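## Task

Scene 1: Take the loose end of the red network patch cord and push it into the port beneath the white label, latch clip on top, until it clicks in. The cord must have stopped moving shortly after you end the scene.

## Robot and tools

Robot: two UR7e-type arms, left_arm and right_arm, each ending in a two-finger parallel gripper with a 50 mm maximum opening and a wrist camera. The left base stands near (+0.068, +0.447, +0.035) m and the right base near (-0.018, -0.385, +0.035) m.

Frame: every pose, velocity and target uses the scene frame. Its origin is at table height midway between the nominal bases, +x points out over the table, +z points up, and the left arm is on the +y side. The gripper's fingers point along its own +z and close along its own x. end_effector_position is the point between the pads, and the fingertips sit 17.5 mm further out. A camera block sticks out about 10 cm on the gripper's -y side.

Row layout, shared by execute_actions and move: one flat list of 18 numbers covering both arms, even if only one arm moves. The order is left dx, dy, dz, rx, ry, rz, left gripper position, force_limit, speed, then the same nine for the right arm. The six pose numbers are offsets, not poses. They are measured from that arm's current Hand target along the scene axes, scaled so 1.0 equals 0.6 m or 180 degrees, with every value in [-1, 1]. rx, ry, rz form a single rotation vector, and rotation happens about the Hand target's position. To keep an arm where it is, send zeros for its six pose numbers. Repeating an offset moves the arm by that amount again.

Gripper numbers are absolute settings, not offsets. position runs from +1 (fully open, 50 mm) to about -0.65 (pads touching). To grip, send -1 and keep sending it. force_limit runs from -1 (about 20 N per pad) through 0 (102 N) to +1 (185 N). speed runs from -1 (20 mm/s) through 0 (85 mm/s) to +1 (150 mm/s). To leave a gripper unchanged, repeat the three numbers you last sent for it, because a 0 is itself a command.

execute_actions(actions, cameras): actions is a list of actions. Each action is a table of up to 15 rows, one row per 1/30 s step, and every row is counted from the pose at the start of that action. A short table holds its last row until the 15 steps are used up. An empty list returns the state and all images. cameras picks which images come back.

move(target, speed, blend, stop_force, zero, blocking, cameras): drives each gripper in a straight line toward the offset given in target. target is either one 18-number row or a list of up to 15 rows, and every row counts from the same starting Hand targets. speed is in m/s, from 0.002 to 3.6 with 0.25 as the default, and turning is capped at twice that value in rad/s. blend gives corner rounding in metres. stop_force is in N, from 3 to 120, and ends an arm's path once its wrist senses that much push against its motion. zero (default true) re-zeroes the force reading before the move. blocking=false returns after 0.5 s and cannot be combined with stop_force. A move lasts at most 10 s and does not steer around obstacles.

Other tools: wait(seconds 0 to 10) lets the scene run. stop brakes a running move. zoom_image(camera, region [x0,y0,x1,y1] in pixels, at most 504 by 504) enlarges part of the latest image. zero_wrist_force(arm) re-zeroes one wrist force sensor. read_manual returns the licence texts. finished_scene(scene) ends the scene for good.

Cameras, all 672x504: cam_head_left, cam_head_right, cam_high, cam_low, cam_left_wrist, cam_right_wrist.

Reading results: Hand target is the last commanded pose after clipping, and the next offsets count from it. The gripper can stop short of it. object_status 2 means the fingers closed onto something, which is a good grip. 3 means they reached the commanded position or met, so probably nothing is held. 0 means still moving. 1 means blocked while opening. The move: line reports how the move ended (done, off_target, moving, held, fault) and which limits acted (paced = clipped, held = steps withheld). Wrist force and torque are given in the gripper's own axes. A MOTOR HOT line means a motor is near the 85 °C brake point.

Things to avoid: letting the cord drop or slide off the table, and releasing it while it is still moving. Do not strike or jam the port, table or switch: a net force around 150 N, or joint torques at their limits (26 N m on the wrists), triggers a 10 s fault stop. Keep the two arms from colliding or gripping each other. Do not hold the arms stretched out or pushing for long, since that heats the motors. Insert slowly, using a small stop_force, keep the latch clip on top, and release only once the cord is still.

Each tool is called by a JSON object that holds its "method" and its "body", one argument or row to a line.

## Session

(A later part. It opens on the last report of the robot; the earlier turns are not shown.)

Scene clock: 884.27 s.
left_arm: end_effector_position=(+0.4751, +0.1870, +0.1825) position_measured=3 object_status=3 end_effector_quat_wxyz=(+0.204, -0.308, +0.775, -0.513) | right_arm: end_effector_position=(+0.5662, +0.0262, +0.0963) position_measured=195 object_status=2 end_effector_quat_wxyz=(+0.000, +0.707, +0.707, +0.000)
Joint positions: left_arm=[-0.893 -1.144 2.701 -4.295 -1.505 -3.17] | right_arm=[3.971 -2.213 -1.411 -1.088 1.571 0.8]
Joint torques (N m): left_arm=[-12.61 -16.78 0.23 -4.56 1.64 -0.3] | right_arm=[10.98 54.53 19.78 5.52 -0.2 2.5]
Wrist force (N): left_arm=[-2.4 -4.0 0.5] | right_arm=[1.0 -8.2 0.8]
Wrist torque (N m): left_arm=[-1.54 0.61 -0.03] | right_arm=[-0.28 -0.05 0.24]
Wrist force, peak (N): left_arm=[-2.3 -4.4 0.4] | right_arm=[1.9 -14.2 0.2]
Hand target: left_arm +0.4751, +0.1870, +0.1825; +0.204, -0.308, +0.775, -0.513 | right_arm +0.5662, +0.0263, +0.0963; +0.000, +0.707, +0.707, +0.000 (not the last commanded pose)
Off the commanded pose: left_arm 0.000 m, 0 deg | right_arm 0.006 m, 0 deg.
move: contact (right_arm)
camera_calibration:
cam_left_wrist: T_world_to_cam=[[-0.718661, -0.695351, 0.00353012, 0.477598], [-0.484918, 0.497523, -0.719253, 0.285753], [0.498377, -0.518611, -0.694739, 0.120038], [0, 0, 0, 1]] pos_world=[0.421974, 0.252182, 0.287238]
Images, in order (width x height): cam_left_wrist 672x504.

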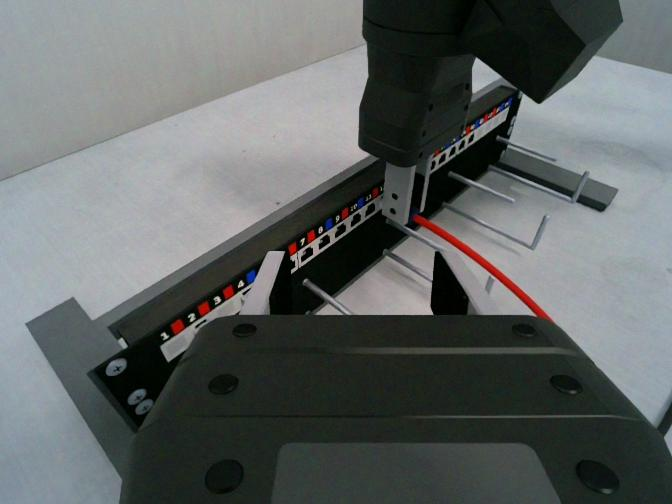

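{"method": "move", "body": {
  "target": [
    [0,0,0,0,0,0,1,1,1,-0.0025,0,0,0,0,0,-1,-0.4,-1],
    [0,0,0,0,0,0,1,1,1,-0.0025,-0.0008,0.0004,0,0,0,-1,-0.4,-1]
  ],
  "speed": 0.02
}}

{"method": "move", "body": {
  "target": [
    [0,0,0,0,0,0,1,1,1,0.012,0,0,0,0,0,-1,-0.4,-1]
  ],
  "speed": 0.008,
  "stop_force": 8,
  "cameras": ["cam_left_wrist"]
}}

{"method": "zoom_image", "body": {
  "camera": "cam_left_wrist",
  "region": [374, 194, 388, 212]
}}

Scene clock: 899.50 s.
left_arm: end_effector_position=(+0.4751, +0.1870, +0.1825) position_measured=3 object_status=3 end_effector_quat_wxyz=(+0.204, -0.308, +0.775, -0.513) | right_arm: end_effector_position=(+0.5647, +0.0260, +0.0965) position_measured=195 object_status=2 end_effector_quat_wxyz=(+0.000, +0.707, +0.707, +0.000)
Joint positions: left_arm=[-0.893 -1.144 2.701 -4.295 -1.505 -3.17] | right_arm=[3.972 -2.21 -1.416 -1.086 1.571 0.802]
Joint torques (N m): left_arm=[-13.12 -16.95 0.22 -4.43 1.75 -0.53] | right_arm=[-4.07 52.7 18.05 4.62 -0.16 -0.9]
Wrist force (N): left_arm=[-2.2 -3.9 0.4] | right_arm=[0.6 -0.9 1.1]
Wrist torque (N m): left_arm=[-1.53 0.57 -0.03] | right_arm=[-0.14 -0.04 0.05]
Wrist force, peak (N): left_arm=[-2.4 -4.3 0.4] | right_arm=[1.2 -8.3 1.0]
Hand target: left_arm +0.4751, +0.1870, +0.1825; +0.204, -0.308, +0.775, -0.513 | right_arm +0.5647, +0.0258, +0.0965; +0.000, +0.707, +0.707, +0.000
Off the commanded pose: left_arm 0.000 m, 0 deg | right_arm 0.000 m, 0 deg.
move: done

Scene clock: 901.00 s.
left_arm: end_effector_position=(+0.4751, +0.1870, +0.1825) position_measured=3 object_status=3 end_effector_quat_wxyz=(+0.204, -0.308, +0.775, -0.513) | right_arm: end_effector_position=(+0.5662, +0.0258, +0.0965) position_measured=195 object_status=2 end_effector_quat_wxyz=(+0.000, +0.707, +0.707, +0.000)
Joint positions: left_arm=[-0.893 -1.144 2.701 -4.295 -1.505 -3.17] | right_arm=[3.97 -2.213 -1.412 -1.088 1.571 0.8]
Joint torques (N m): left_arm=[-13.46 -16.23 0.43 -4.54 1.62 -0.38] | right_arm=[10.98 53.65 19.3 5.87 -0.04 2.15]
Wrist force (N): left_arm=[-2.3 -3.8 0.5] | right_arm=[0.8 -9.0 0.7]
Wrist torque (N m): left_arm=[-1.52 0.58 -0.03] | right_arm=[-0.21 -0.05 0.25]
Wrist force, peak (N): left_arm=[-2.4 -4.2 0.4] | right_arm=[1.1 -15.1 -0.6]
Hand target: left_arm +0.4751, +0.1870, +0.1825; +0.204, -0.308, +0.775, -0.513 | right_arm +0.5662, +0.0258, +0.0965; +0.000, +0.707, +0.707, +0.000 (not the last commanded pose)
Off the commanded pose: left_arm 0.000 m, 0 deg | right_arm 0.006 m, 0 deg.
move: contact (right_arm)
camera_calibration:
cam_left_wrist: T_world_to_cam=[[-0.718661, -0.695351, 0.00353012, 0.477598], [-0.484918, 0.497523, -0.719253, 0.285753], [0.498377, -0.518611, -0.694739, 0.120038], [0, 0, 0, 1]] pos_world=[0.421974, 0.252182, 0.287238]
Images, in order (width x height): cam_left_wrist 672x504.

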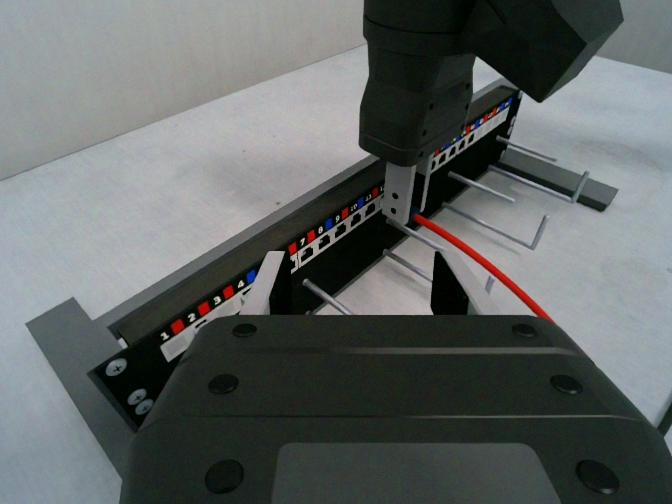

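Scaled by 28.000.

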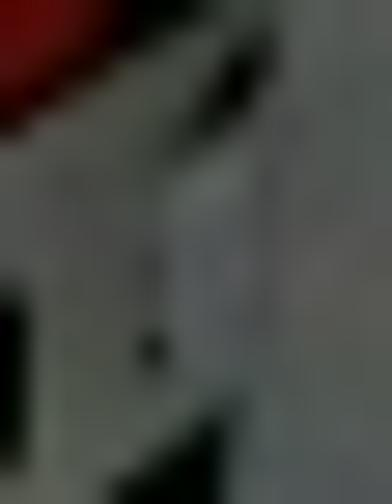

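{"method": "move", "body": {
  "target": [
    [0,0,0,0,0,0,1,1,1,-0.03,0,0,0,0,0,-1,-0.4,-1]
  ],
  "speed": 0.06,
  "cameras": ["cam_left_wrist"]
}}

{"method": "zoom_image", "body": {
  "camera": "cam_left_wrist",
  "region": [382, 190, 422, 230]
}}

{"method": "zoom_image", "body": {
  "camera": "cam_left_wrist",
  "region": [386, 196, 404, 214]
}}

Scene clock: 916.87 s.
left_arm: end_effector_position=(+0.4751, +0.1870, +0.1825) position_measured=3 object_status=3 end_effector_quat_wxyz=(+0.204, -0.308, +0.775, -0.513) | right_arm: end_effector_position=(+0.5483, +0.0258, +0.0965) position_measured=195 object_status=2 end_effector_quat_wxyz=(+0.000, +0.707, +0.707, +0.000)
Joint positions: left_arm=[-0.893 -1.144 2.701 -4.295 -1.505 -3.17] | right_arm=[3.989 -2.182 -1.465 -1.066 1.571 0.818]
Joint torques (N m): left_arm=[-12.35 -16.19 0.69 -4.36 1.7 -0.33] | right_arm=[13.78 53.1 17.77 4.55 2.5 2.26]
Wrist force (N): left_arm=[-2.1 -3.9 0.3] | right_arm=[0.7 -0.8 1.5]
Wrist torque (N m): left_arm=[-1.53 0.56 -0.03] | right_arm=[-0.13 -0.04 0.05]
Wrist force, peak (N): left_arm=[-2.4 -4.3 0.4] | right_arm=[1.0 -9.1 0.5]
Hand target: left_arm +0.4751, +0.1870, +0.1825; +0.204, -0.308, +0.775, -0.513 | right_arm +0.5482, +0.0258, +0.0965; +0.000, +0.707, +0.707, +0.000
Off the commanded pose: left_arm 0.000 m, 0 deg | right_arm 0.000 m, 0 deg.
move: done
camera_calibration:
cam_left_wrist: T_world_to_cam=[[-0.718661, -0.695351, 0.00353012, 0.477598], [-0.484918, 0.497523, -0.719253, 0.285753], [0.498377, -0.518611, -0.694739, 0.120038], [0, 0, 0, 1]] pos_world=[0.421974, 0.252182, 0.287238]
Images, in order (width x height): cam_left_wrist 672x504.

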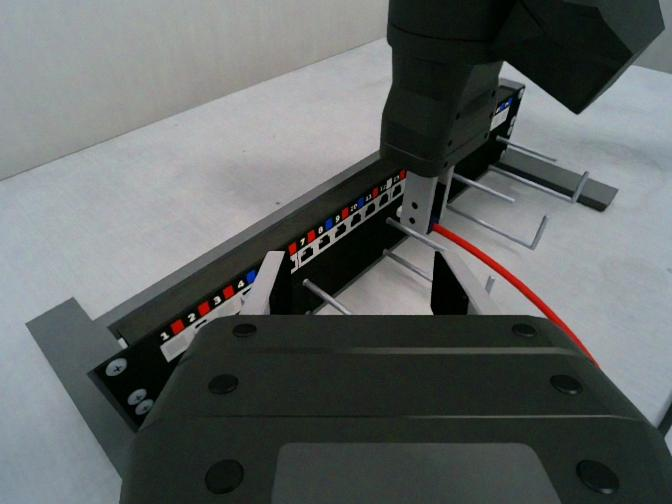

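Scaled by 12.600.

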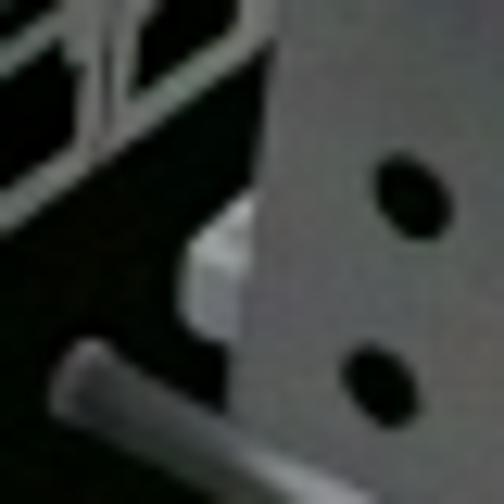

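Scaled by 28.000.

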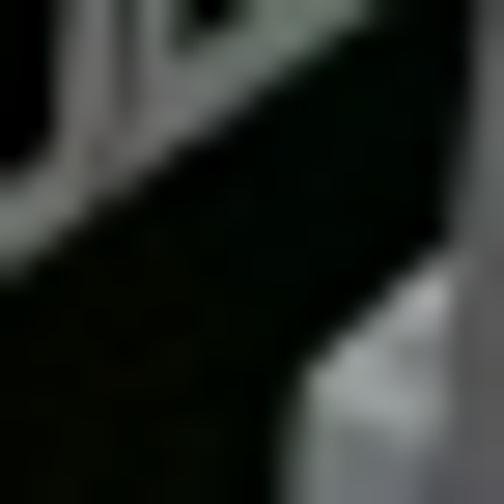

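{"method": "move", "body": {
  "target": [
    [0,0,0,0,0,0,1,1,1,0.027,0.0003,0.0015,0,0,0,-1,-0.4,-1]
  ],
  "speed": 0.04
}}

{"method": "move", "body": {
  "target": [
    [0,0,0,0,0,0,1,1,1,0.012,0,0,0,0,0,-1,-0.4,-1]
  ],
  "speed": 0.008,
  "stop_force": 7,
  "cameras": ["cam_left_wrist"]
}}

{"method": "zoom_image", "body": {
  "camera": "cam_left_wrist",
  "region": [374, 194, 388, 212]
}}

{"method": "move", "body": {
  "target": [
    [0,0,0,0,0,0,1,1,1,-0.0025,0,0,0,0,0,-1,-0.4,-1],
    [0,0,0,0,0,0,1,1,1,-0.0025,0,0.0005,0,0,0,-1,-0.4,-1],
    [0,0,0,0,0,0,1,1,1,0.012,0,0.0005,0,0,0,-1,-0.4,-1]
  ],
  "speed": [0.02,0.02,0.008],
  "stop_force": 7,
  "zero": false
}}

{"method": "move", "body": {
  "target": [
    [0,0,0,0,0,0,1,1,1,-0.0025,0,0,0,0,0,-1,-0.4,-1],
    [0,0,0,0,0,0,1,1,1,-0.0025,-0.0004,0,0,0,0,-1,-0.4,-1],
    [0,0,0,0,0,0,1,1,1,0.012,-0.0004,0,0,0,0,-1,-0.4,-1]
  ],
  "speed": [0.02,0.02,0.008],
  "stop_force": 7,
  "zero": false,
  "cameras": ["cam_left_wrist"]
}}

{"method": "zoom_image", "body": {
  "camera": "cam_left_wrist",
  "region": [374, 194, 388, 212]
}}

Scene clock: 943.70 s.
left_arm: end_effector_position=(+0.4751, +0.1870, +0.1825) position_measured=3 object_status=3 end_effector_quat_wxyz=(+0.204, -0.308, +0.775, -0.513) | right_arm: end_effector_position=(+0.5644, +0.0260, +0.0974) position_measured=195 object_status=2 end_effector_quat_wxyz=(+0.000, +0.707, +0.707, +0.000)
Joint positions: left_arm=[-0.893 -1.144 2.701 -4.295 -1.505 -3.17] | right_arm=[3.973 -2.208 -1.416 -1.088 1.571 0.802]
Joint torques (N m): left_arm=[-13.13 -17.33 0.17 -4.2 1.62 -0.57] | right_arm=[-12.07 38.99 31.66 0.94 -0.14 -2.59]
Wrist force (N): left_arm=[-2.3 -3.8 0.2] | right_arm=[0.9 -1.1 1.9]
Wrist torque (N m): left_arm=[-1.53 0.59 -0.03] | right_arm=[-0.17 -0.09 0.22]
Wrist force, peak (N): left_arm=[-2.3 -4.4 0.6] | right_arm=[1.0 -1.2 1.9]
Hand target: left_arm +0.4751, +0.1870, +0.1825; +0.204, -0.308, +0.775, -0.513 | right_arm +0.5644, +0.0260, +0.0974; +0.000, +0.707, +0.707, +0.000
Off the commanded pose: left_arm 0.000 m, 0 deg | right_arm 0.000 m, 0 deg.
move: done

Scene clock: 945.23 s.
left_arm: end_effector_position=(+0.4751, +0.1870, +0.1825) position_measured=3 object_status=3 end_effector_quat_wxyz=(+0.204, -0.308, +0.775, -0.513) | right_arm: end_effector_position=(+0.5661, +0.0260, +0.0974) position_measured=195 object_status=2 end_effector_quat_wxyz=(+0.000, +0.707, +0.707, +0.000)
Joint positions: left_arm=[-0.893 -1.144 2.701 -4.295 -1.505 -3.17] | right_arm=[3.971 -2.211 -1.411 -1.09 1.571 0.8]
Joint torques (N m): left_arm=[-12.34 -15.92 0.42 -4.32 1.61 -0.5] | right_arm=[12.11 52.5 19.39 5.73 -0.33 2.13]
Wrist force (N): left_arm=[-2.3 -4.0 0.3] | right_arm=[-0.6 -7.2 1.2]
Wrist torque (N m): left_arm=[-1.55 0.58 -0.03] | right_arm=[-0.17 -0.13 0.23]
Wrist force, peak (N): left_arm=[-2.4 -4.3 0.2] | right_arm=[-0.5 -13.7 0.1]
Hand target: left_arm +0.4751, +0.1870, +0.1825; +0.204, -0.308, +0.775, -0.513 | right_arm +0.5661, +0.0260, +0.0974; +0.000, +0.707, +0.707, +0.000 (not the last commanded pose)
Off the commanded pose: left_arm 0.000 m, 0 deg | right_arm 0.006 m, 0 deg.
move: contact (right_arm)
camera_calibration:
cam_left_wrist: T_world_to_cam=[[-0.718661, -0.695351, 0.00353012, 0.477598], [-0.484918, 0.497523, -0.719253, 0.285753], [0.498377, -0.518611, -0.694739, 0.120038], [0, 0, 0, 1]] pos_world=[0.421974, 0.252182, 0.287238]
Images, in order (width x height): cam_left_wrist 672x504.

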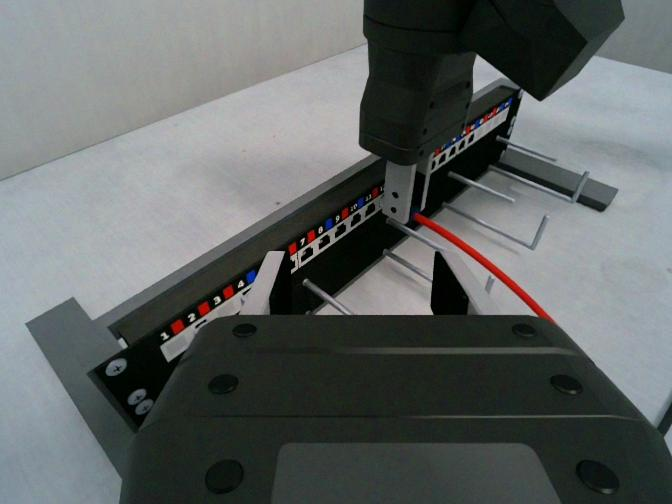

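Scaled by 28.000.

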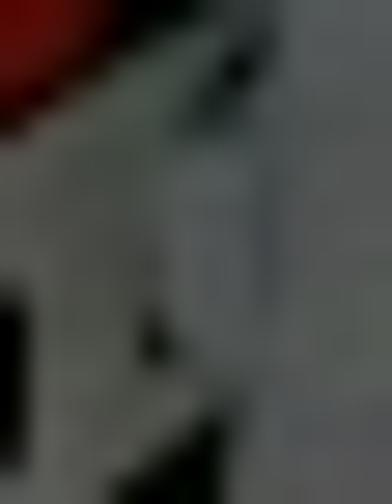

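Scene clock: 946.80 s.
left_arm: end_effector_position=(+0.4751, +0.1870, +0.1825) position_measured=3 object_status=3 end_effector_quat_wxyz=(+0.204, -0.308, +0.775, -0.513) | right_arm: end_effector_position=(+0.5661, +0.0261, +0.0977) position_measured=195 object_status=2 end_effector_quat_wxyz=(+0.000, +0.707, +0.707, +0.000)
Joint positions: left_arm=[-0.893 -1.144 2.701 -4.295 -1.505 -3.17] | right_arm=[3.971 -2.211 -1.41 -1.091 1.571 0.8]
Joint torques (N m): left_arm=[-12.89 -16.77 0.69 -4.28 1.58 -0.59] | right_arm=[11.13 54.51 20.38 5.78 -0.23 2.4]
Wrist force (N): left_arm=[-2.4 -4.2 0.4] | right_arm=[-0.4 -8.2 0.8]
Wrist torque (N m): left_arm=[-1.58 0.60 -0.03] | right_arm=[-0.14 -0.09 0.20]
Wrist force, peak (N): left_arm=[-2.6 -4.2 0.3] | right_arm=[0.9 -15.1 -0.2]
Hand target: left_arm +0.4751, +0.1870, +0.1825; +0.204, -0.308, +0.775, -0.513 | right_arm +0.5661, +0.0261, +0.0977; +0.000, +0.707, +0.707, +0.000 (not the last commanded pose)
Off the commanded pose: left_arm 0.000 m, 0 deg | right_arm 0.007 m, 0 deg.
move: contact (right_arm); path passed 2 of 3 targets

Scene clock: 948.40 s.
left_arm: end_effector_position=(+0.4751, +0.1870, +0.1825) position_measured=3 object_status=3 end_effector_quat_wxyz=(+0.204, -0.308, +0.775, -0.513) | right_arm: end_effector_position=(+0.5662, +0.0260, +0.0978) position_measured=195 object_status=2 end_effector_quat_wxyz=(+0.000, +0.707, +0.707, +0.000)
Joint positions: left_arm=[-0.893 -1.144 2.701 -4.295 -1.505 -3.17] | right_arm=[3.971 -2.211 -1.41 -1.091 1.571 0.8]
Joint torques (N m): left_arm=[-11.79 -16.32 0.61 -4.35 1.64 -0.69] | right_arm=[11.15 53.25 20 5.94 -0.86 2.41]
Wrist force (N): left_arm=[-2.4 -4.0 0.4] | right_arm=[0.5 -11.0 0.9]
Wrist torque (N m): left_arm=[-1.55 0.61 -0.03] | right_arm=[-0.21 -0.11 0.18]
Wrist force, peak (N): left_arm=[-2.7 -4.3 0.5] | right_arm=[1.6 -18.2 -0.3]
Hand target: left_arm +0.4751, +0.1870, +0.1825; +0.204, -0.308, +0.775, -0.513 | right_arm +0.5662, +0.0260, +0.0978; +0.000, +0.707, +0.707, +0.000 (not the last commanded pose)
Off the commanded pose: left_arm 0.000 m, 0 deg | right_arm 0.007 m, 0 deg.
move: contact (right_arm); path passed 2 of 3 targets
camera_calibration:
cam_left_wrist: T_world_to_cam=[[-0.718661, -0.695351, 0.00353012, 0.477598], [-0.484918, 0.497523, -0.719253, 0.285753], [0.498377, -0.518611, -0.694739, 0.120038], [0, 0, 0, 1]] pos_world=[0.421974, 0.252182, 0.287238]
Images, in order (width x height): cam_left_wrist 672x504.

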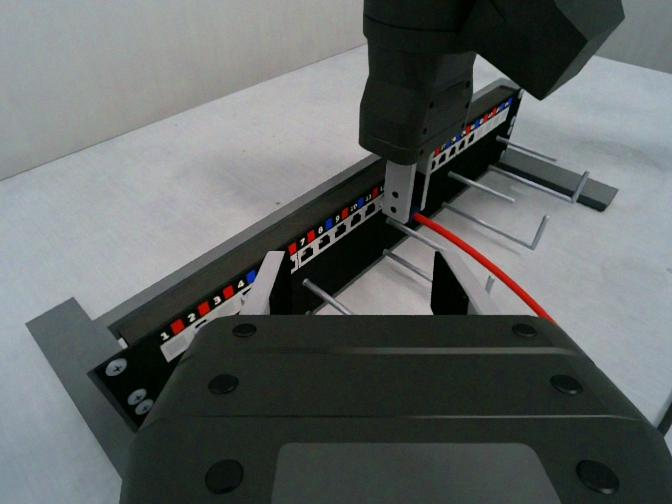

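Scaled by 28.000.

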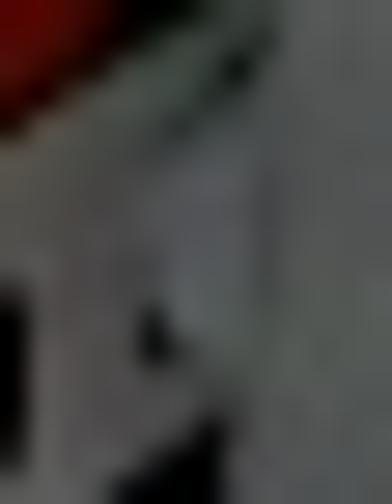

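{"method": "move", "body": {
  "target": [
    [0,0,0,0,0,0,1,1,1,-0.003,0,0,0,0,0,-1,-0.4,-1],
    [0,0,0,0,0,0,1,1,1,-0.003,-0.0013,-0.0023,0,0,0,-1,-0.4,-1]
  ],
  "speed": 0.02
}}

{"method": "move", "body": {
  "target": [
    [0,0,0,0,0,0,1,1,1,0.012,0,0,0,0,0,-1,-0.4,-1]
  ],
  "speed": 0.008,
  "stop_force": 7,
  "cameras": ["cam_left_wrist"]
}}

{"method": "zoom_image", "body": {
  "camera": "cam_left_wrist",
  "region": [374, 194, 388, 212]
}}

{"method": "move", "body": {
  "target": [
    [0,0,0,0,0,0,1,1,1,-0.0025,0,0,0,0,0,-1,-0.4,-1],
    [0,0,0,0,0,0,1,1,1,-0.0025,-0.0007,0,0,0,0,-1,-0.4,-1],
    [0,0,0,0,0,0,1,1,1,0.012,-0.0007,0,0,0,0,-1,-0.4,-1]
  ],
  "speed": [0.02,0.02,0.008],
  "stop_force": 7,
  "zero": false
}}

{"method": "move", "body": {
  "target": [
    [0,0,0,0,0,0,1,1,1,-0.0025,0,0,0,0,0,-1,-0.4,-1],
    [0,0,0,0,0,0,1,1,1,-0.0025,0,-0.0007,0,0,0,-1,-0.4,-1],
    [0,0,0,0,0,0,1,1,1,0.012,0,-0.0007,0,0,0,-1,-0.4,-1]
  ],
  "speed": [0.02,0.02,0.008],
  "stop_force": 7,
  "zero": false
}}

{"method": "move", "body": {
  "target": [
    [0,0,0,0,0,0,1,1,1,-0.0025,0,0,0,0,0,-1,-0.4,-1],
    [0,0,0,0,0,0,1,1,1,-0.0025,0.0007,0,0,0,0,-1,-0.4,-1],
    [0,0,0,0,0,0,1,1,1,0.012,0.0007,0,0,0,0,-1,-0.4,-1]
  ],
  "speed": [0.02,0.02,0.008],
  "stop_force": 7,
  "zero": false,
  "cameras": ["cam_left_wrist","cam_right_wrist"]
}}

{"method": "zoom_image", "body": {
  "camera": "cam_left_wrist",
  "region": [374, 194, 388, 212]
}}

{"method": "zoom_image", "body": {
  "camera": "cam_right_wrist",
  "region": [305, 250, 425, 340]
}}

Scene clock: 991.77 s.
left_arm: end_effector_position=(+0.4751, +0.1870, +0.1825) position_measured=3 object_status=3 end_effector_quat_wxyz=(+0.204, -0.308, +0.775, -0.513) | right_arm: end_effector_position=(+0.5643, +0.0254, +0.0966) position_measured=195 object_status=2 end_effector_quat_wxyz=(+0.000, +0.707, +0.707, +0.000)
Joint positions: left_arm=[-0.893 -1.144 2.701 -4.295 -1.505 -3.17] | right_arm=[3.972 -2.209 -1.418 -1.085 1.571 0.801]
Joint torques (N m): left_arm=[-13.44 -15.97 0.41 -4.42 1.55 -0.66] | right_arm=[-12.46 39.62 18.09 4.72 -2.1 -2.83]
Motor temperatures (°C): left_arm=[32 26 24 36 33 35] | right_arm=[29 30 27 32 30 34]
Wrist force (N): left_arm=[-2.3 -4.0 0.2] | right_arm=[0.2 -1.9 1.9]
Wrist torque (N m): left_arm=[-1.55 0.59 -0.03] | right_arm=[-0.31 0.02 0.06]
Wrist force, peak (N): left_arm=[-2.4 -4.2 0.4] | right_arm=[0.4 -11.2 0.7]
Hand target: left_arm +0.4751, +0.1870, +0.1825; +0.204, -0.308, +0.775, -0.513 | right_arm +0.5644, +0.0252, +0.0964; +0.000, +0.707, +0.707, +0.000
Off the commanded pose: left_arm 0.000 m, 0 deg | right_arm 0.000 m, 0 deg.
move: done

Scene clock: 993.30 s.
left_arm: end_effector_position=(+0.4751, +0.1870, +0.1825) position_measured=3 object_status=3 end_effector_quat_wxyz=(+0.204, -0.308, +0.775, -0.513) | right_arm: end_effector_position=(+0.5662, +0.0252, +0.0964) position_measured=195 object_status=2 end_effector_quat_wxyz=(+0.000, +0.707, +0.707, +0.000)
Joint positions: left_arm=[-0.893 -1.144 2.701 -4.295 -1.505 -3.17] | right_arm=[3.97 -2.212 -1.413 -1.087 1.571 0.799]
Joint torques (N m): left_arm=[-11.59 -16.95 1.26 -4.31 1.62 -0.59] | right_arm=[10.87 53.99 20.26 5.41 -2.32 2.2]
Wrist force (N): left_arm=[-2.3 -4.0 0.3] | right_arm=[0.8 -9.3 1.3]
Wrist torque (N m): left_arm=[-1.54 0.59 -0.03] | right_arm=[-0.32 0.05 0.24]
Wrist force, peak (N): left_arm=[-2.3 -4.2 0.2] | right_arm=[1.0 -15.6 0.3]
Hand target: left_arm +0.4751, +0.1870, +0.1825; +0.204, -0.308, +0.775, -0.513 | right_arm +0.5662, +0.0252, +0.0964; +0.000, +0.707, +0.707, +0.000 (not the last commanded pose)
Off the commanded pose: left_arm 0.000 m, 0 deg | right_arm 0.005 m, 0 deg.
move: contact (right_arm)
camera_calibration:
cam_left_wrist: T_world_to_cam=[[-0.718661, -0.695351, 0.00353012, 0.477598], [-0.484918, 0.497523, -0.719253, 0.285753], [0.498377, -0.518611, -0.694739, 0.120038], [0, 0, 0, 1]] pos_world=[0.421974, 0.252182, 0.287238]
Images, in order (width x height): cam_left_wrist 672x504.

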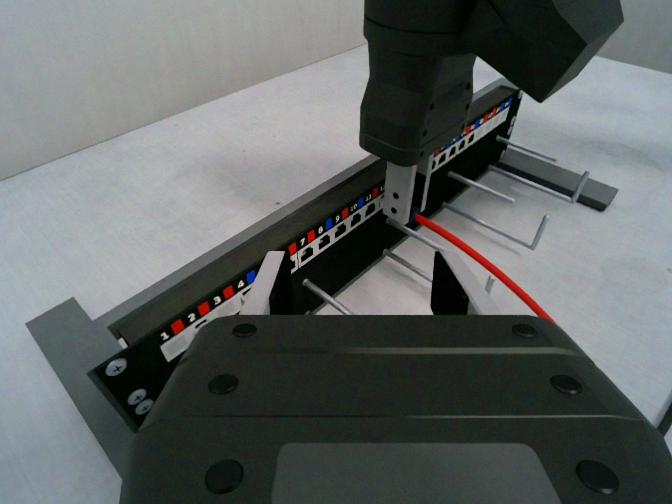

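Scaled by 28.000.

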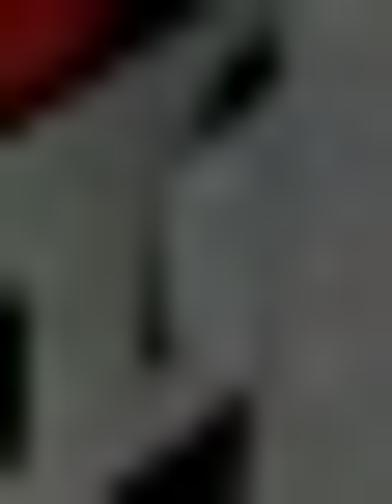

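Scene clock: 994.90 s.
left_arm: end_effector_position=(+0.4751, +0.1870, +0.1825) position_measured=3 object_status=3 end_effector_quat_wxyz=(+0.204, -0.308, +0.775, -0.513) | right_arm: end_effector_position=(+0.5662, +0.0249, +0.0964) position_measured=195 object_status=2 end_effector_quat_wxyz=(+0.000, +0.707, +0.707, +0.000)
Joint positions: left_arm=[-0.893 -1.144 2.701 -4.295 -1.505 -3.17] | right_arm=[3.97 -2.212 -1.414 -1.087 1.571 0.799]
Joint torques (N m): left_arm=[-12.31 -15.85 0.72 -4.35 1.62 -0.76] | right_arm=[10.6 53.03 19.57 5.73 -2.46 2.29]
Wrist force (N): left_arm=[-2.3 -4.2 0.4] | right_arm=[0.4 -10.8 0.6]
Wrist torque (N m): left_arm=[-1.58 0.59 -0.03] | right_arm=[-0.37 0.14 0.23]
Wrist force, peak (N): left_arm=[-2.5 -4.3 0.4] | right_arm=[1.2 -18.0 -1.0]
Hand target: left_arm +0.4751, +0.1870, +0.1825; +0.204, -0.308, +0.775, -0.513 | right_arm +0.5662, +0.0249, +0.0964; +0.000, +0.707, +0.707, +0.000 (not the last commanded pose)
Off the commanded pose: left_arm 0.000 m, 0 deg | right_arm 0.007 m, 0 deg.
move: contact (right_arm); path passed 2 of 3 targets

Scene clock: 996.50 s.
left_arm: end_effector_position=(+0.4751, +0.1870, +0.1825) position_measured=3 object_status=3 end_effector_quat_wxyz=(+0.204, -0.308, +0.775, -0.513) | right_arm: end_effector_position=(+0.5662, +0.0250, +0.0961) position_measured=195 object_status=2 end_effector_quat_wxyz=(+0.000, +0.707, +0.707, +0.000)
Joint positions: left_arm=[-0.893 -1.144 2.701 -4.295 -1.505 -3.17] | right_arm=[3.97 -2.212 -1.414 -1.086 1.571 0.799]
Joint torques (N m): left_arm=[-13.27 -16.16 0.09 -4.23 1.53 -0.79] | right_arm=[11.1 54.12 18.52 5.47 -2.3 2.52]
Wrist force (N): left_arm=[-2.3 -4.1 0.4] | right_arm=[-0.3 -10.5 0.5]
Wrist torque (N m): left_arm=[-1.56 0.60 -0.03] | right_arm=[-0.54 0.17 0.23]
Wrist force, peak (N): left_arm=[-2.3 -4.3 0.2] | right_arm=[0.8 -17.4 -0.8]
Hand target: left_arm +0.4751, +0.1870, +0.1825; +0.204, -0.308, +0.775, -0.513 | right_arm +0.5662, +0.0250, +0.0961; +0.000, +0.707, +0.707, +0.000 (not the last commanded pose)
Off the commanded pose: left_arm 0.000 m, 0 deg | right_arm 0.007 m, 0 deg.
move: contact (right_arm); path passed 2 of 3 targets

Scene clock: 998.10 s.
left_arm: end_effector_position=(+0.4751, +0.1870, +0.1825) position_measured=3 object_status=3 end_effector_quat_wxyz=(+0.204, -0.308, +0.775, -0.513) | right_arm: end_effector_position=(+0.5662, +0.0256, +0.0961) position_measured=195 object_status=2 end_effector_quat_wxyz=(+0.000, +0.707, +0.707, +0.000)
Joint positions: left_arm=[-0.893 -1.144 2.701 -4.295 -1.505 -3.17] | right_arm=[3.97 -2.213 -1.413 -1.087 1.571 0.799]
Joint torques (N m): left_arm=[-12.95 -15.56 0.65 -4.12 1.63 -0.74] | right_arm=[11.79 53.34 18.42 5.32 -2.62 2.35]
Wrist force (N): left_arm=[-2.3 -3.9 0.2] | right_arm=[-0.8 -8.6 1.2]
Wrist torque (N m): left_arm=[-1.54 0.59 -0.03] | right_arm=[-0.64 0.13 0.16]
Wrist force, peak (N): left_arm=[-2.3 -4.4 0.5] | right_arm=[0.4 -14.7 0.3]
Hand target: left_arm +0.4751, +0.1870, +0.1825; +0.204, -0.308, +0.775, -0.513 | right_arm +0.5662, +0.0256, +0.0961; +0.000, +0.707, +0.707, +0.000 (not the last commanded pose)
Off the commanded pose: left_arm 0.000 m, 0 deg | right_arm 0.007 m, 0 deg.
move: contact (right_arm); path passed 2 of 3 targets
camera_calibration:
cam_left_wrist: T_world_to_cam=[[-0.718661, -0.695351, 0.00353012, 0.477598], [-0.484918, 0.497523, -0.719253, 0.285753], [0.498377, -0.518611, -0.694739, 0.120038], [0, 0, 0, 1]] pos_world=[0.421974, 0.252182, 0.287238]
cam_right_wrist: T_world_to_cam=[[0.0114406, 0.999873, 0.0110662, -0.0228085], [0.940213, -0.0145241, 0.340278, -0.550049], [0.340396, 0.00651162, -0.94026, 0.0250914], [0, 0, 0, 1]] pos_world=[0.508883, 0.0146532, 0.211015]
Images, in order (width x height): cam_left_wrist 672x504, cam_right_wrist 672x504.

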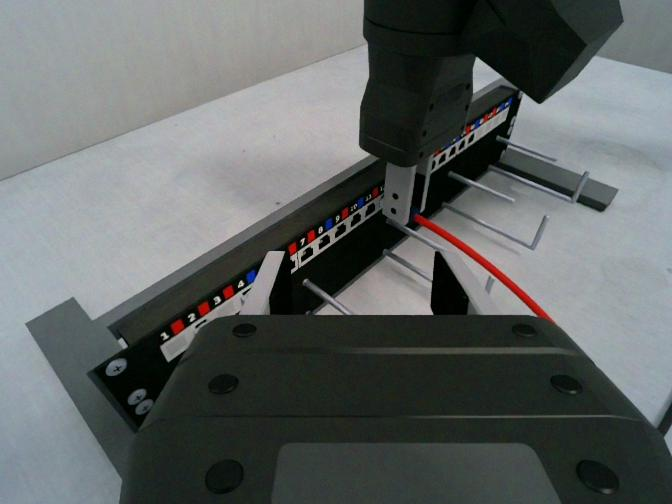

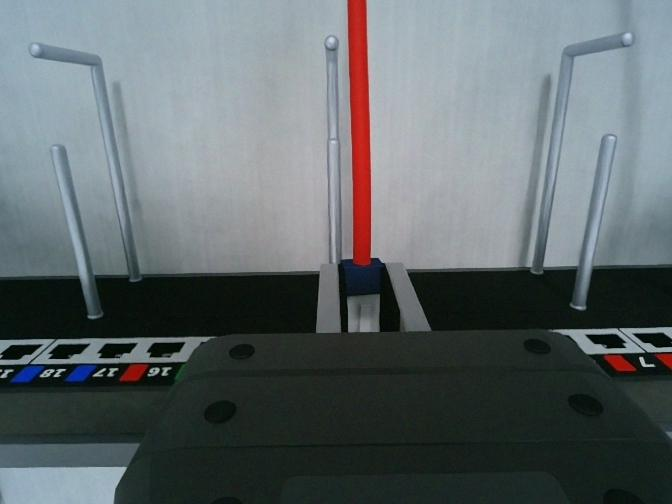

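Scaled by 28.000.

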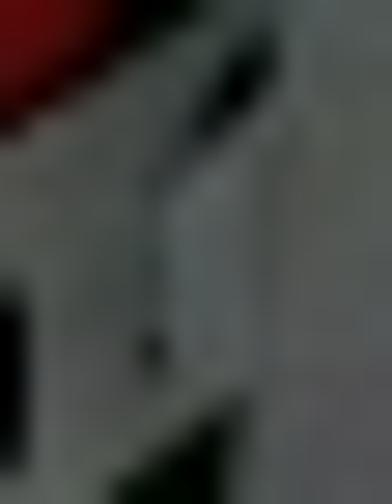

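Scaled by 4.200.

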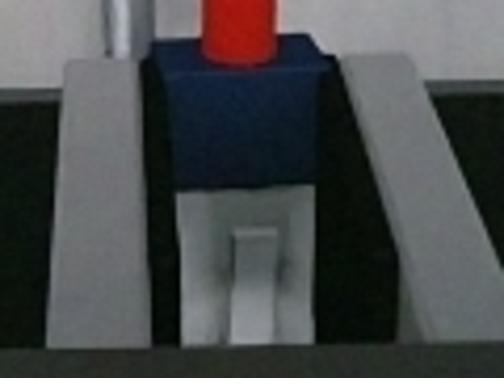

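{"method": "move", "body": {
  "target": [
    [0.1203,-0.042,-0.0057,-0.443,0.7405,0.382,1,1,1,-0.003,0,0,0,0,0,-1,-0.4,-1]
  ],
  "speed": 0.4,
  "cameras": ["cam_left_wrist"]
}}

{"method": "zoom_image", "body": {
  "camera": "cam_left_wrist",
  "region": [250, 50, 450, 250]
}}

Scene clock: 1056.77 s.
left_arm: end_effector_position=(+0.5473, +0.1618, +0.1791) position_measured=3 object_status=3 end_effector_quat_wxyz=(+0.525, +0.836, +0.136, +0.084) | right_arm: end_effector_position=(+0.5644, +0.0256, +0.0961) position_measured=195 object_status=2 end_effector_quat_wxyz=(+0.000, +0.707, +0.707, +0.000)
Joint positions: left_arm=[-0.494 -1.098 2.306 -3.761 -2.243 -5.891] | right_arm=[3.972 -2.209 -1.418 -1.084 1.571 0.801]
Joint torques (N m): left_arm=[-5.9 -27.02 -4.57 -5.24 0.99 -1.84] | right_arm=[15.73 53.56 18.19 4.88 -2.53 2.41]
Wrist force (N): left_arm=[-0.6 1.8 1.0] | right_arm=[-0.4 -4.0 1.6]
Wrist torque (N m): left_arm=[0.44 0.26 0.20] | right_arm=[-0.64 0.12 0.04]
Wrist force, peak (N): left_arm=[-2.5 -4.2 0.4] | right_arm=[-0.7 -9.0 1.1]
Hand target: left_arm +0.5472, +0.1618, +0.1791; +0.525, +0.836, +0.136, +0.084 | right_arm +0.5644, +0.0256, +0.0961; +0.000, +0.707, +0.707, +0.000
Off the commanded pose: left_arm 0.000 m, 0 deg | right_arm 0.000 m, 0 deg.
move: done
camera_calibration:
cam_left_wrist: T_world_to_cam=[[0.950197, 0.311396, -0.0126035, -0.561371], [0.0377692, -0.0749178, 0.996474, -0.169999], [0.309354, -0.947322, -0.0829478, 0.131892], [0, 0, 0, 1]] pos_world=[0.499032, 0.287017, 0.173264]
Images, in order (width x height): cam_left_wrist 672x504.

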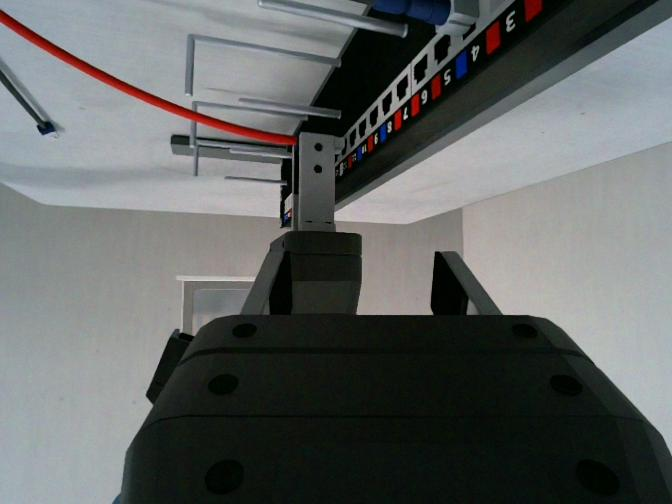

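Scaled by 2.520.

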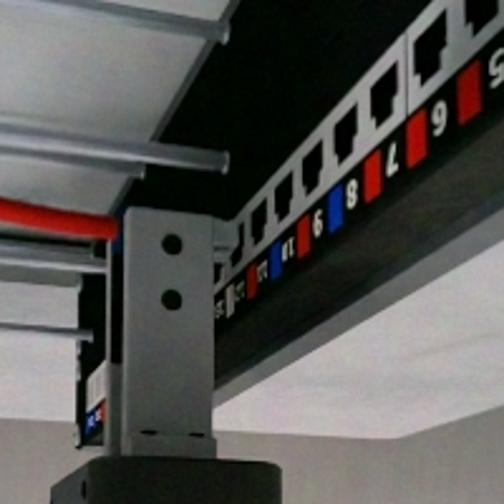

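{"method": "zoom_image", "body": {
  "camera": "cam_left_wrist",
  "region": [326, 126, 362, 162]
}}

{"method": "move", "body": {
  "target": [
    [0,0,0,0,0,0,1,1,1,0.012,0,0,0,0,0,-1,-0.4,-1]
  ],
  "speed": 0.008,
  "stop_force": 7,
  "cameras": ["cam_left_wrist"]
}}

{"method": "zoom_image", "body": {
  "camera": "cam_left_wrist",
  "region": [326, 126, 362, 162]
}}

Scaled by 14.000.

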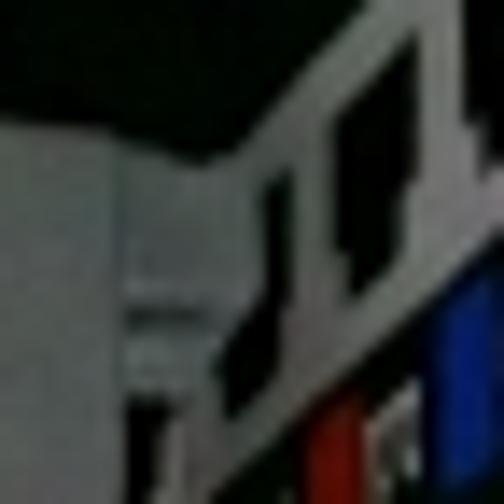

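Scene clock: 1066.53 s.
left_arm: end_effector_position=(+0.5472, +0.1618, +0.1791) position_measured=3 object_status=3 end_effector_quat_wxyz=(+0.525, +0.836, +0.136, +0.084) | right_arm: end_effector_position=(+0.5663, +0.0256, +0.0961) position_measured=195 object_status=2 end_effector_quat_wxyz=(+0.000, +0.707, +0.707, +0.000)
Joint positions: left_arm=[-0.494 -1.098 2.307 -3.761 -2.243 -5.891] | right_arm=[3.97 -2.213 -1.412 -1.087 1.571 0.799]
Joint torques (N m): left_arm=[-13.15 -25.49 -3.45 -5.24 0.88 -1.66] | right_arm=[11.15 53.08 19.09 5.69 -2.93 2.5]
Wrist force (N): left_arm=[-0.8 1.9 1.1] | right_arm=[-0.4 -11.2 1.0]
Wrist torque (N m): left_arm=[0.43 0.29 0.20] | right_arm=[-0.65 0.15 0.25]
Wrist force, peak (N): left_arm=[-0.9 2.0 1.5] | right_arm=[0.2 -17.2 0.1]
Hand target: left_arm +0.5472, +0.1618, +0.1791; +0.525, +0.836, +0.136, +0.084 | right_arm +0.5663, +0.0256, +0.0961; +0.000, +0.707, +0.707, +0.000 (not the last commanded pose)
Off the commanded pose: left_arm 0.000 m, 0 deg | right_arm 0.005 m, 0 deg.
move: contact (right_arm)
camera_calibration:
cam_left_wrist: T_world_to_cam=[[0.950159, 0.311503, -0.0128158, -0.561252], [0.0379473, -0.0747515, 0.99648, -0.170033], [0.309448, -0.947301, -0.0828465, 0.131844], [0, 0, 0, 1]] pos_world=[0.498932, 0.287017, 0.173164]
Images, in order (width x height): cam_left_wrist 672x504.

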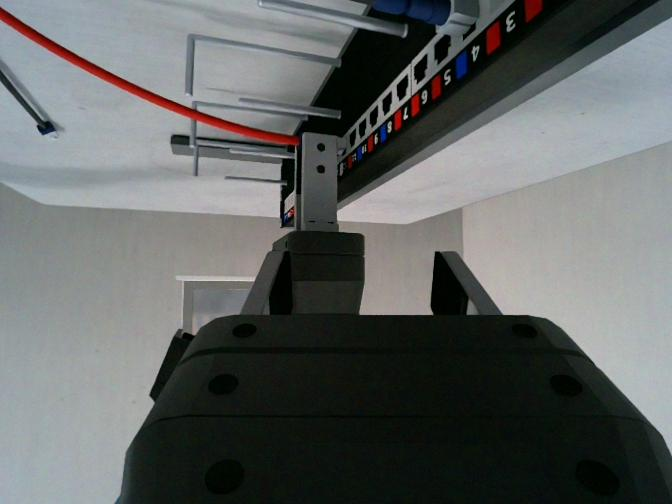

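Scaled by 14.000.

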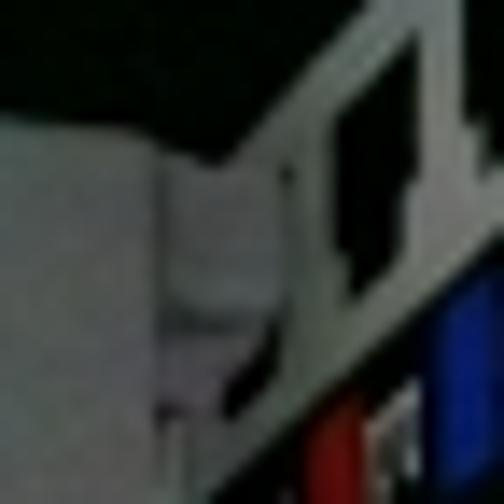

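{"method": "zoom_image", "body": {
  "camera": "cam_left_wrist",
  "region": [332, 132, 352, 156]
}}

{"method": "move", "body": {
  "target": [
    [0,0,0,0,0,0,1,1,1,-0.0083,0,0,0,0,0,-1,-0.4,-1]
  ],
  "speed": 0.02,
  "cameras": ["cam_left_wrist"]
}}

{"method": "zoom_image", "body": {
  "camera": "cam_left_wrist",
  "region": [326, 126, 362, 162]
}}

{"method": "zoom_image", "body": {
  "camera": "cam_left_wrist",
  "region": [332, 132, 352, 156]
}}

Scaled by 21.000.

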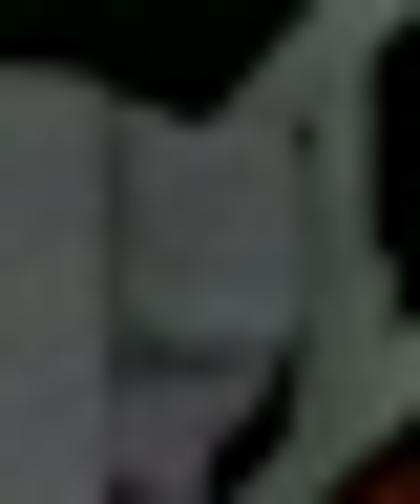

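Scene clock: 1095.57 s.
left_arm: end_effector_position=(+0.5472, +0.1618, +0.1791) position_measured=3 object_status=3 end_effector_quat_wxyz=(+0.525, +0.836, +0.136, +0.084) | right_arm: end_effector_position=(+0.5614, +0.0256, +0.0961) position_measured=195 object_status=2 end_effector_quat_wxyz=(+0.000, +0.707, +0.707, +0.000)
Joint positions: left_arm=[-0.494 -1.098 2.307 -3.761 -2.243 -5.891] | right_arm=[3.975 -2.204 -1.427 -1.081 1.571 0.804]
Joint torques (N m): left_arm=[-12.44 -26.13 -3.64 -5.05 0.89 -1.78] | right_arm=[15.42 53.75 18.58 4.97 -2.57 2.25]
Wrist force (N): left_arm=[-0.7 1.8 1.0] | right_arm=[-1.1 -3.7 1.2]
Wrist torque (N m): left_arm=[0.43 0.27 0.20] | right_arm=[-0.60 0.22 0.04]
Wrist force, peak (N): left_arm=[-1.1 2.0 1.2] | right_arm=[-0.6 -11.4 1.1]
Hand target: left_arm +0.5472, +0.1618, +0.1791; +0.525, +0.836, +0.136, +0.084 | right_arm +0.5613, +0.0256, +0.0961; +0.000, +0.707, +0.707, +0.000
Off the commanded pose: left_arm 0.000 m, 0 deg | right_arm 0.000 m, 0 deg.
move: done
camera_calibration:
cam_left_wrist: T_world_to_cam=[[0.950159, 0.311503, -0.0128158, -0.561252], [0.0379473, -0.0747515, 0.99648, -0.170033], [0.309448, -0.947301, -0.0828465, 0.131844], [0, 0, 0, 1]] pos_world=[0.498932, 0.287017, 0.173164]
Images, in order (width x height): cam_left_wrist 672x504.

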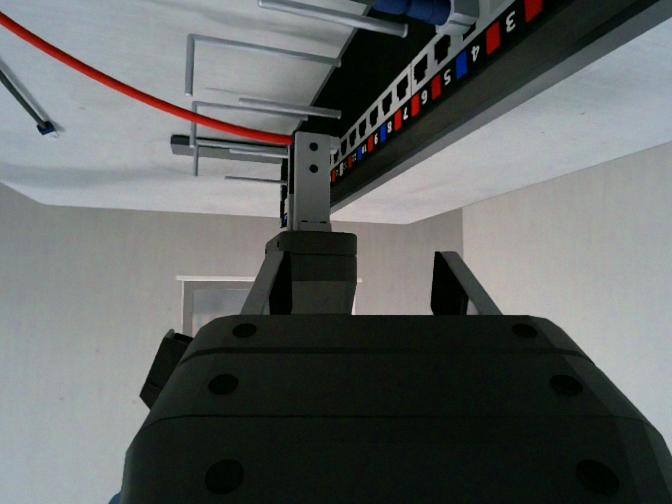

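Scaled by 14.000.

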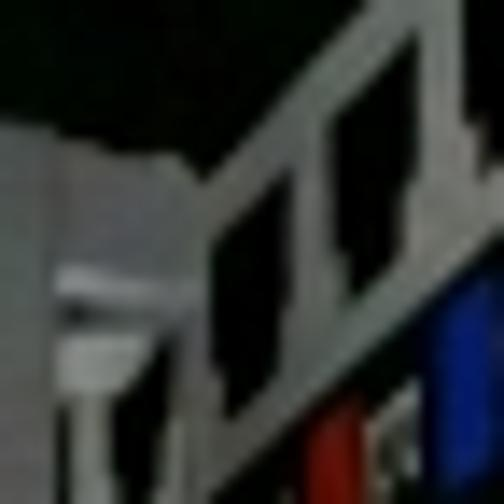

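Scaled by 21.000.

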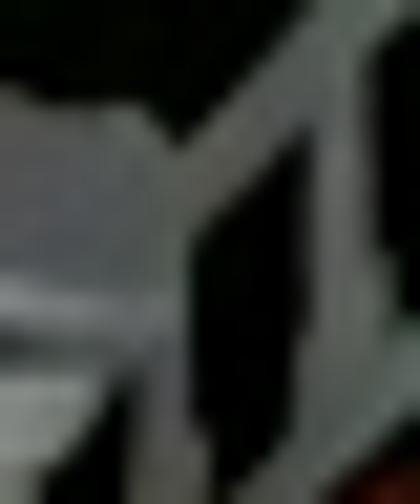

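{"method": "move", "body": {
  "target": [
    [0,0,0,0,0,0,1,1,1,0.0063,0.0006,0.0,0,0,0,-1,-0.4,-1]
  ],
  "speed": 0.02
}}

{"method": "move", "body": {
  "target": [
    [0,0,0,0,0,0,1,1,1,0.012,0,0,0,0,0,-1,-0.4,-1]
  ],
  "speed": 0.008,
  "stop_force": 10
}}

{"method": "move", "body": {
  "target": [
    [0,0,0,0,0,0,1,1,1,-0.0025,0,0,0,0,0,-1,-0.4,-1],
    [0,0,0,0,0,0,1,1,1,-0.0025,0.0004,0,0,0,0,-1,-0.4,-1],
    [0,0,0,0,0,0,1,1,1,0.012,0.0004,0,0,0,0,-1,-0.4,-1]
  ],
  "speed": [0.02,0.02,0.008],
  "stop_force": 10,
  "zero": false
}}

{"method": "move", "body": {
  "target": [
    [0,0,0,0,0,0,1,1,1,-0.0025,0,0,0,0,0,-1,-0.4,-1],
    [0,0,0,0,0,0,1,1,1,-0.0025,-0.0004,-0.0006,0,0,0,-1,-0.4,-1],
    [0,0,0,0,0,0,1,1,1,0.012,-0.0004,-0.0006,0,0,0,-1,-0.4,-1]
  ],
  "speed": [0.02,0.02,0.008],
  "stop_force": 10,
  "zero": false,
  "cameras": ["cam_left_wrist"]
}}

{"method": "zoom_image", "body": {
  "camera": "cam_left_wrist",
  "region": [332, 132, 352, 156]
}}

Scene clock: 1146.97 s.
left_arm: end_effector_position=(+0.5472, +0.1618, +0.1791) position_measured=3 object_status=3 end_effector_quat_wxyz=(+0.525, +0.836, +0.136, +0.084) | right_arm: end_effector_position=(+0.5650, +0.0260, +0.0961) position_measured=195 object_status=2 end_effector_quat_wxyz=(+0.000, +0.707, +0.707, +0.000)
Joint positions: left_arm=[-0.494 -1.098 2.307 -3.761 -2.243 -5.891] | right_arm=[3.972 -2.211 -1.416 -1.086 1.571 0.801]
Joint torques (N m): left_arm=[-12.05 -25.12 -3.98 -5.04 0.83 -1.77] | right_arm=[-12.36 38.14 33.3 1.09 -2.8 -2.8]
Wrist force (N): left_arm=[-0.5 1.9 1.4] | right_arm=[-0.9 -3.5 1.5]
Wrist torque (N m): left_arm=[0.44 0.25 0.20] | right_arm=[-0.55 0.20 0.22]
Wrist force, peak (N): left_arm=[-0.9 2.1 1.1] | right_arm=[-1.3 -3.8 1.5]
Hand target: left_arm +0.5472, +0.1618, +0.1791; +0.525, +0.836, +0.136, +0.084 | right_arm +0.5651, +0.0260, +0.0961; +0.000, +0.707, +0.707, +0.000
Off the commanded pose: left_arm 0.000 m, 0 deg | right_arm 0.000 m, 0 deg.
move: done

Scene clock: 1148.43 s.
left_arm: end_effector_position=(+0.5472, +0.1618, +0.1791) position_measured=3 object_status=3 end_effector_quat_wxyz=(+0.525, +0.836, +0.136, +0.084) | right_arm: end_effector_position=(+0.5664, +0.0260, +0.0961) position_measured=195 object_status=2 end_effector_quat_wxyz=(+0.000, +0.707, +0.707, +0.000)
Joint positions: left_arm=[-0.494 -1.098 2.307 -3.761 -2.243 -5.891] | right_arm=[3.971 -2.214 -1.411 -1.088 1.571 0.799]
Joint torques (N m): left_arm=[-13.59 -26.14 -3.69 -5.18 0.86 -1.67] | right_arm=[10.06 53.44 19.24 5.84 -2.54 1.98]
Wrist force (N): left_arm=[-0.5 1.6 1.2] | right_arm=[-1.2 -12.9 1.0]
Wrist torque (N m): left_arm=[0.41 0.25 0.20] | right_arm=[-0.57 0.23 0.27]
Wrist force, peak (N): left_arm=[-0.6 2.1 1.1] | right_arm=[-1.1 -18.9 0.3]
Hand target: left_arm +0.5472, +0.1618, +0.1791; +0.525, +0.836, +0.136, +0.084 | right_arm +0.5664, +0.0260, +0.0961; +0.000, +0.707, +0.707, +0.000 (not the last commanded pose)
Off the commanded pose: left_arm 0.000 m, 0 deg | right_arm 0.006 m, 0 deg.
move: contact (right_arm)

Scene clock: 1150.00 s.
left_arm: end_effector_position=(+0.5472, +0.1618, +0.1791) position_measured=3 object_status=3 end_effector_quat_wxyz=(+0.525, +0.836, +0.136, +0.084) | right_arm: end_effector_position=(+0.5664, +0.0264, +0.0961) position_measured=195 object_status=2 end_effector_quat_wxyz=(+0.000, +0.707, +0.707, +0.000)
Joint positions: left_arm=[-0.494 -1.098 2.307 -3.761 -2.243 -5.891] | right_arm=[3.971 -2.214 -1.41 -1.088 1.571 0.799]
Joint torques (N m): left_arm=[-12.08 -26.3 -3.54 -5.07 0.75 -1.43] | right_arm=[9.7 54.89 19.61 5.9 -2.75 2.22]
Wrist force (N): left_arm=[-0.9 1.7 1.2] | right_arm=[-1.2 -13.4 0.6]
Wrist torque (N m): left_arm=[0.42 0.30 0.20] | right_arm=[-0.56 0.15 0.23]
Wrist force, peak (N): left_arm=[-0.9 1.9 1.3] | right_arm=[-0.1 -19.9 -0.5]
Hand target: left_arm +0.5472, +0.1618, +0.1791; +0.525, +0.836, +0.136, +0.084 | right_arm +0.5664, +0.0264, +0.0961; +0.000, +0.707, +0.707, +0.000 (not the last commanded pose)
Off the commanded pose: left_arm 0.000 m, 0 deg | right_arm 0.007 m, 0 deg.
move: contact (right_arm); path passed 2 of 3 targets

Scene clock: 1151.60 s.
left_arm: end_effector_position=(+0.5472, +0.1618, +0.1791) position_measured=3 object_status=3 end_effector_quat_wxyz=(+0.525, +0.836, +0.136, +0.084) | right_arm: end_effector_position=(+0.5666, +0.0262, +0.0958) position_measured=195 object_status=2 end_effector_quat_wxyz=(+0.000, +0.707, +0.708, +0.000)
Joint positions: left_arm=[-0.494 -1.098 2.307 -3.761 -2.243 -5.891] | right_arm=[3.971 -2.215 -1.41 -1.088 1.571 0.799]
Joint torques (N m): left_arm=[-13.14 -25.89 -4.11 -5.13 0.82 -1.65] | right_arm=[12.93 56.73 20.96 6.01 -2.78 2.43]
Wrist force (N): left_arm=[-0.6 2.0 1.1] | right_arm=[-2.3 -11.4 2.6]
Wrist torque (N m): left_arm=[0.47 0.26 0.20] | right_arm=[-0.61 0.18 0.25]
Wrist force, peak (N): left_arm=[-0.8 1.9 1.2] | right_arm=[-1.5 -18.3 1.0]
Hand target: left_arm +0.5472, +0.1618, +0.1791; +0.525, +0.836, +0.136, +0.084 | right_arm +0.5666, +0.0262, +0.0958; +0.000, +0.707, +0.708, +0.000 (not the last commanded pose)
Off the commanded pose: left_arm 0.000 m, 0 deg | right_arm 0.007 m, 0 deg.
move: contact (right_arm); path passed 2 of 3 targets
camera_calibration:
cam_left_wrist: T_world_to_cam=[[0.950159, 0.311503, -0.0128158, -0.561252], [0.0379473, -0.0747515, 0.99648, -0.170033], [0.309448, -0.947301, -0.0828465, 0.131844], [0, 0, 0, 1]] pos_world=[0.498932, 0.287017, 0.173164]
Images, in order (width x height): cam_left_wrist 672x504.

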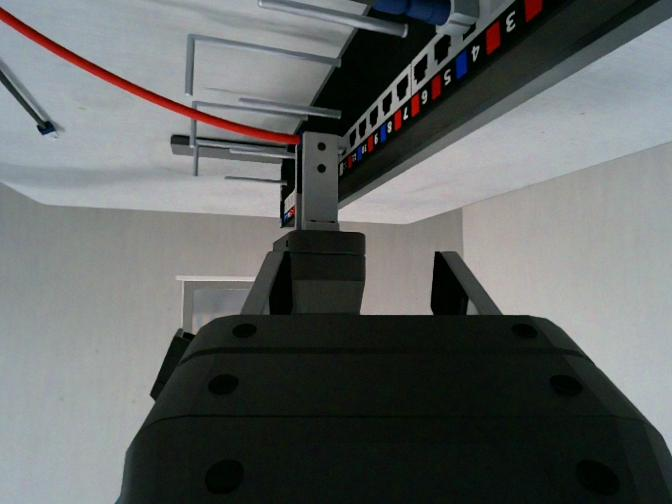

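Scaled by 21.000.

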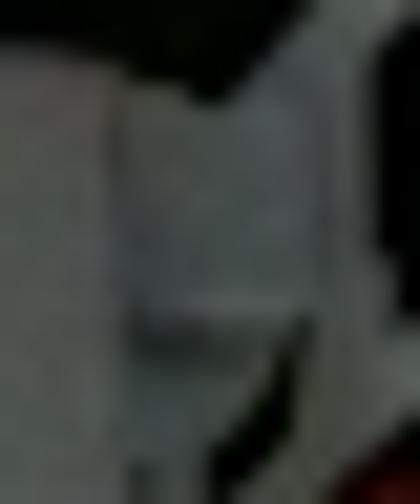

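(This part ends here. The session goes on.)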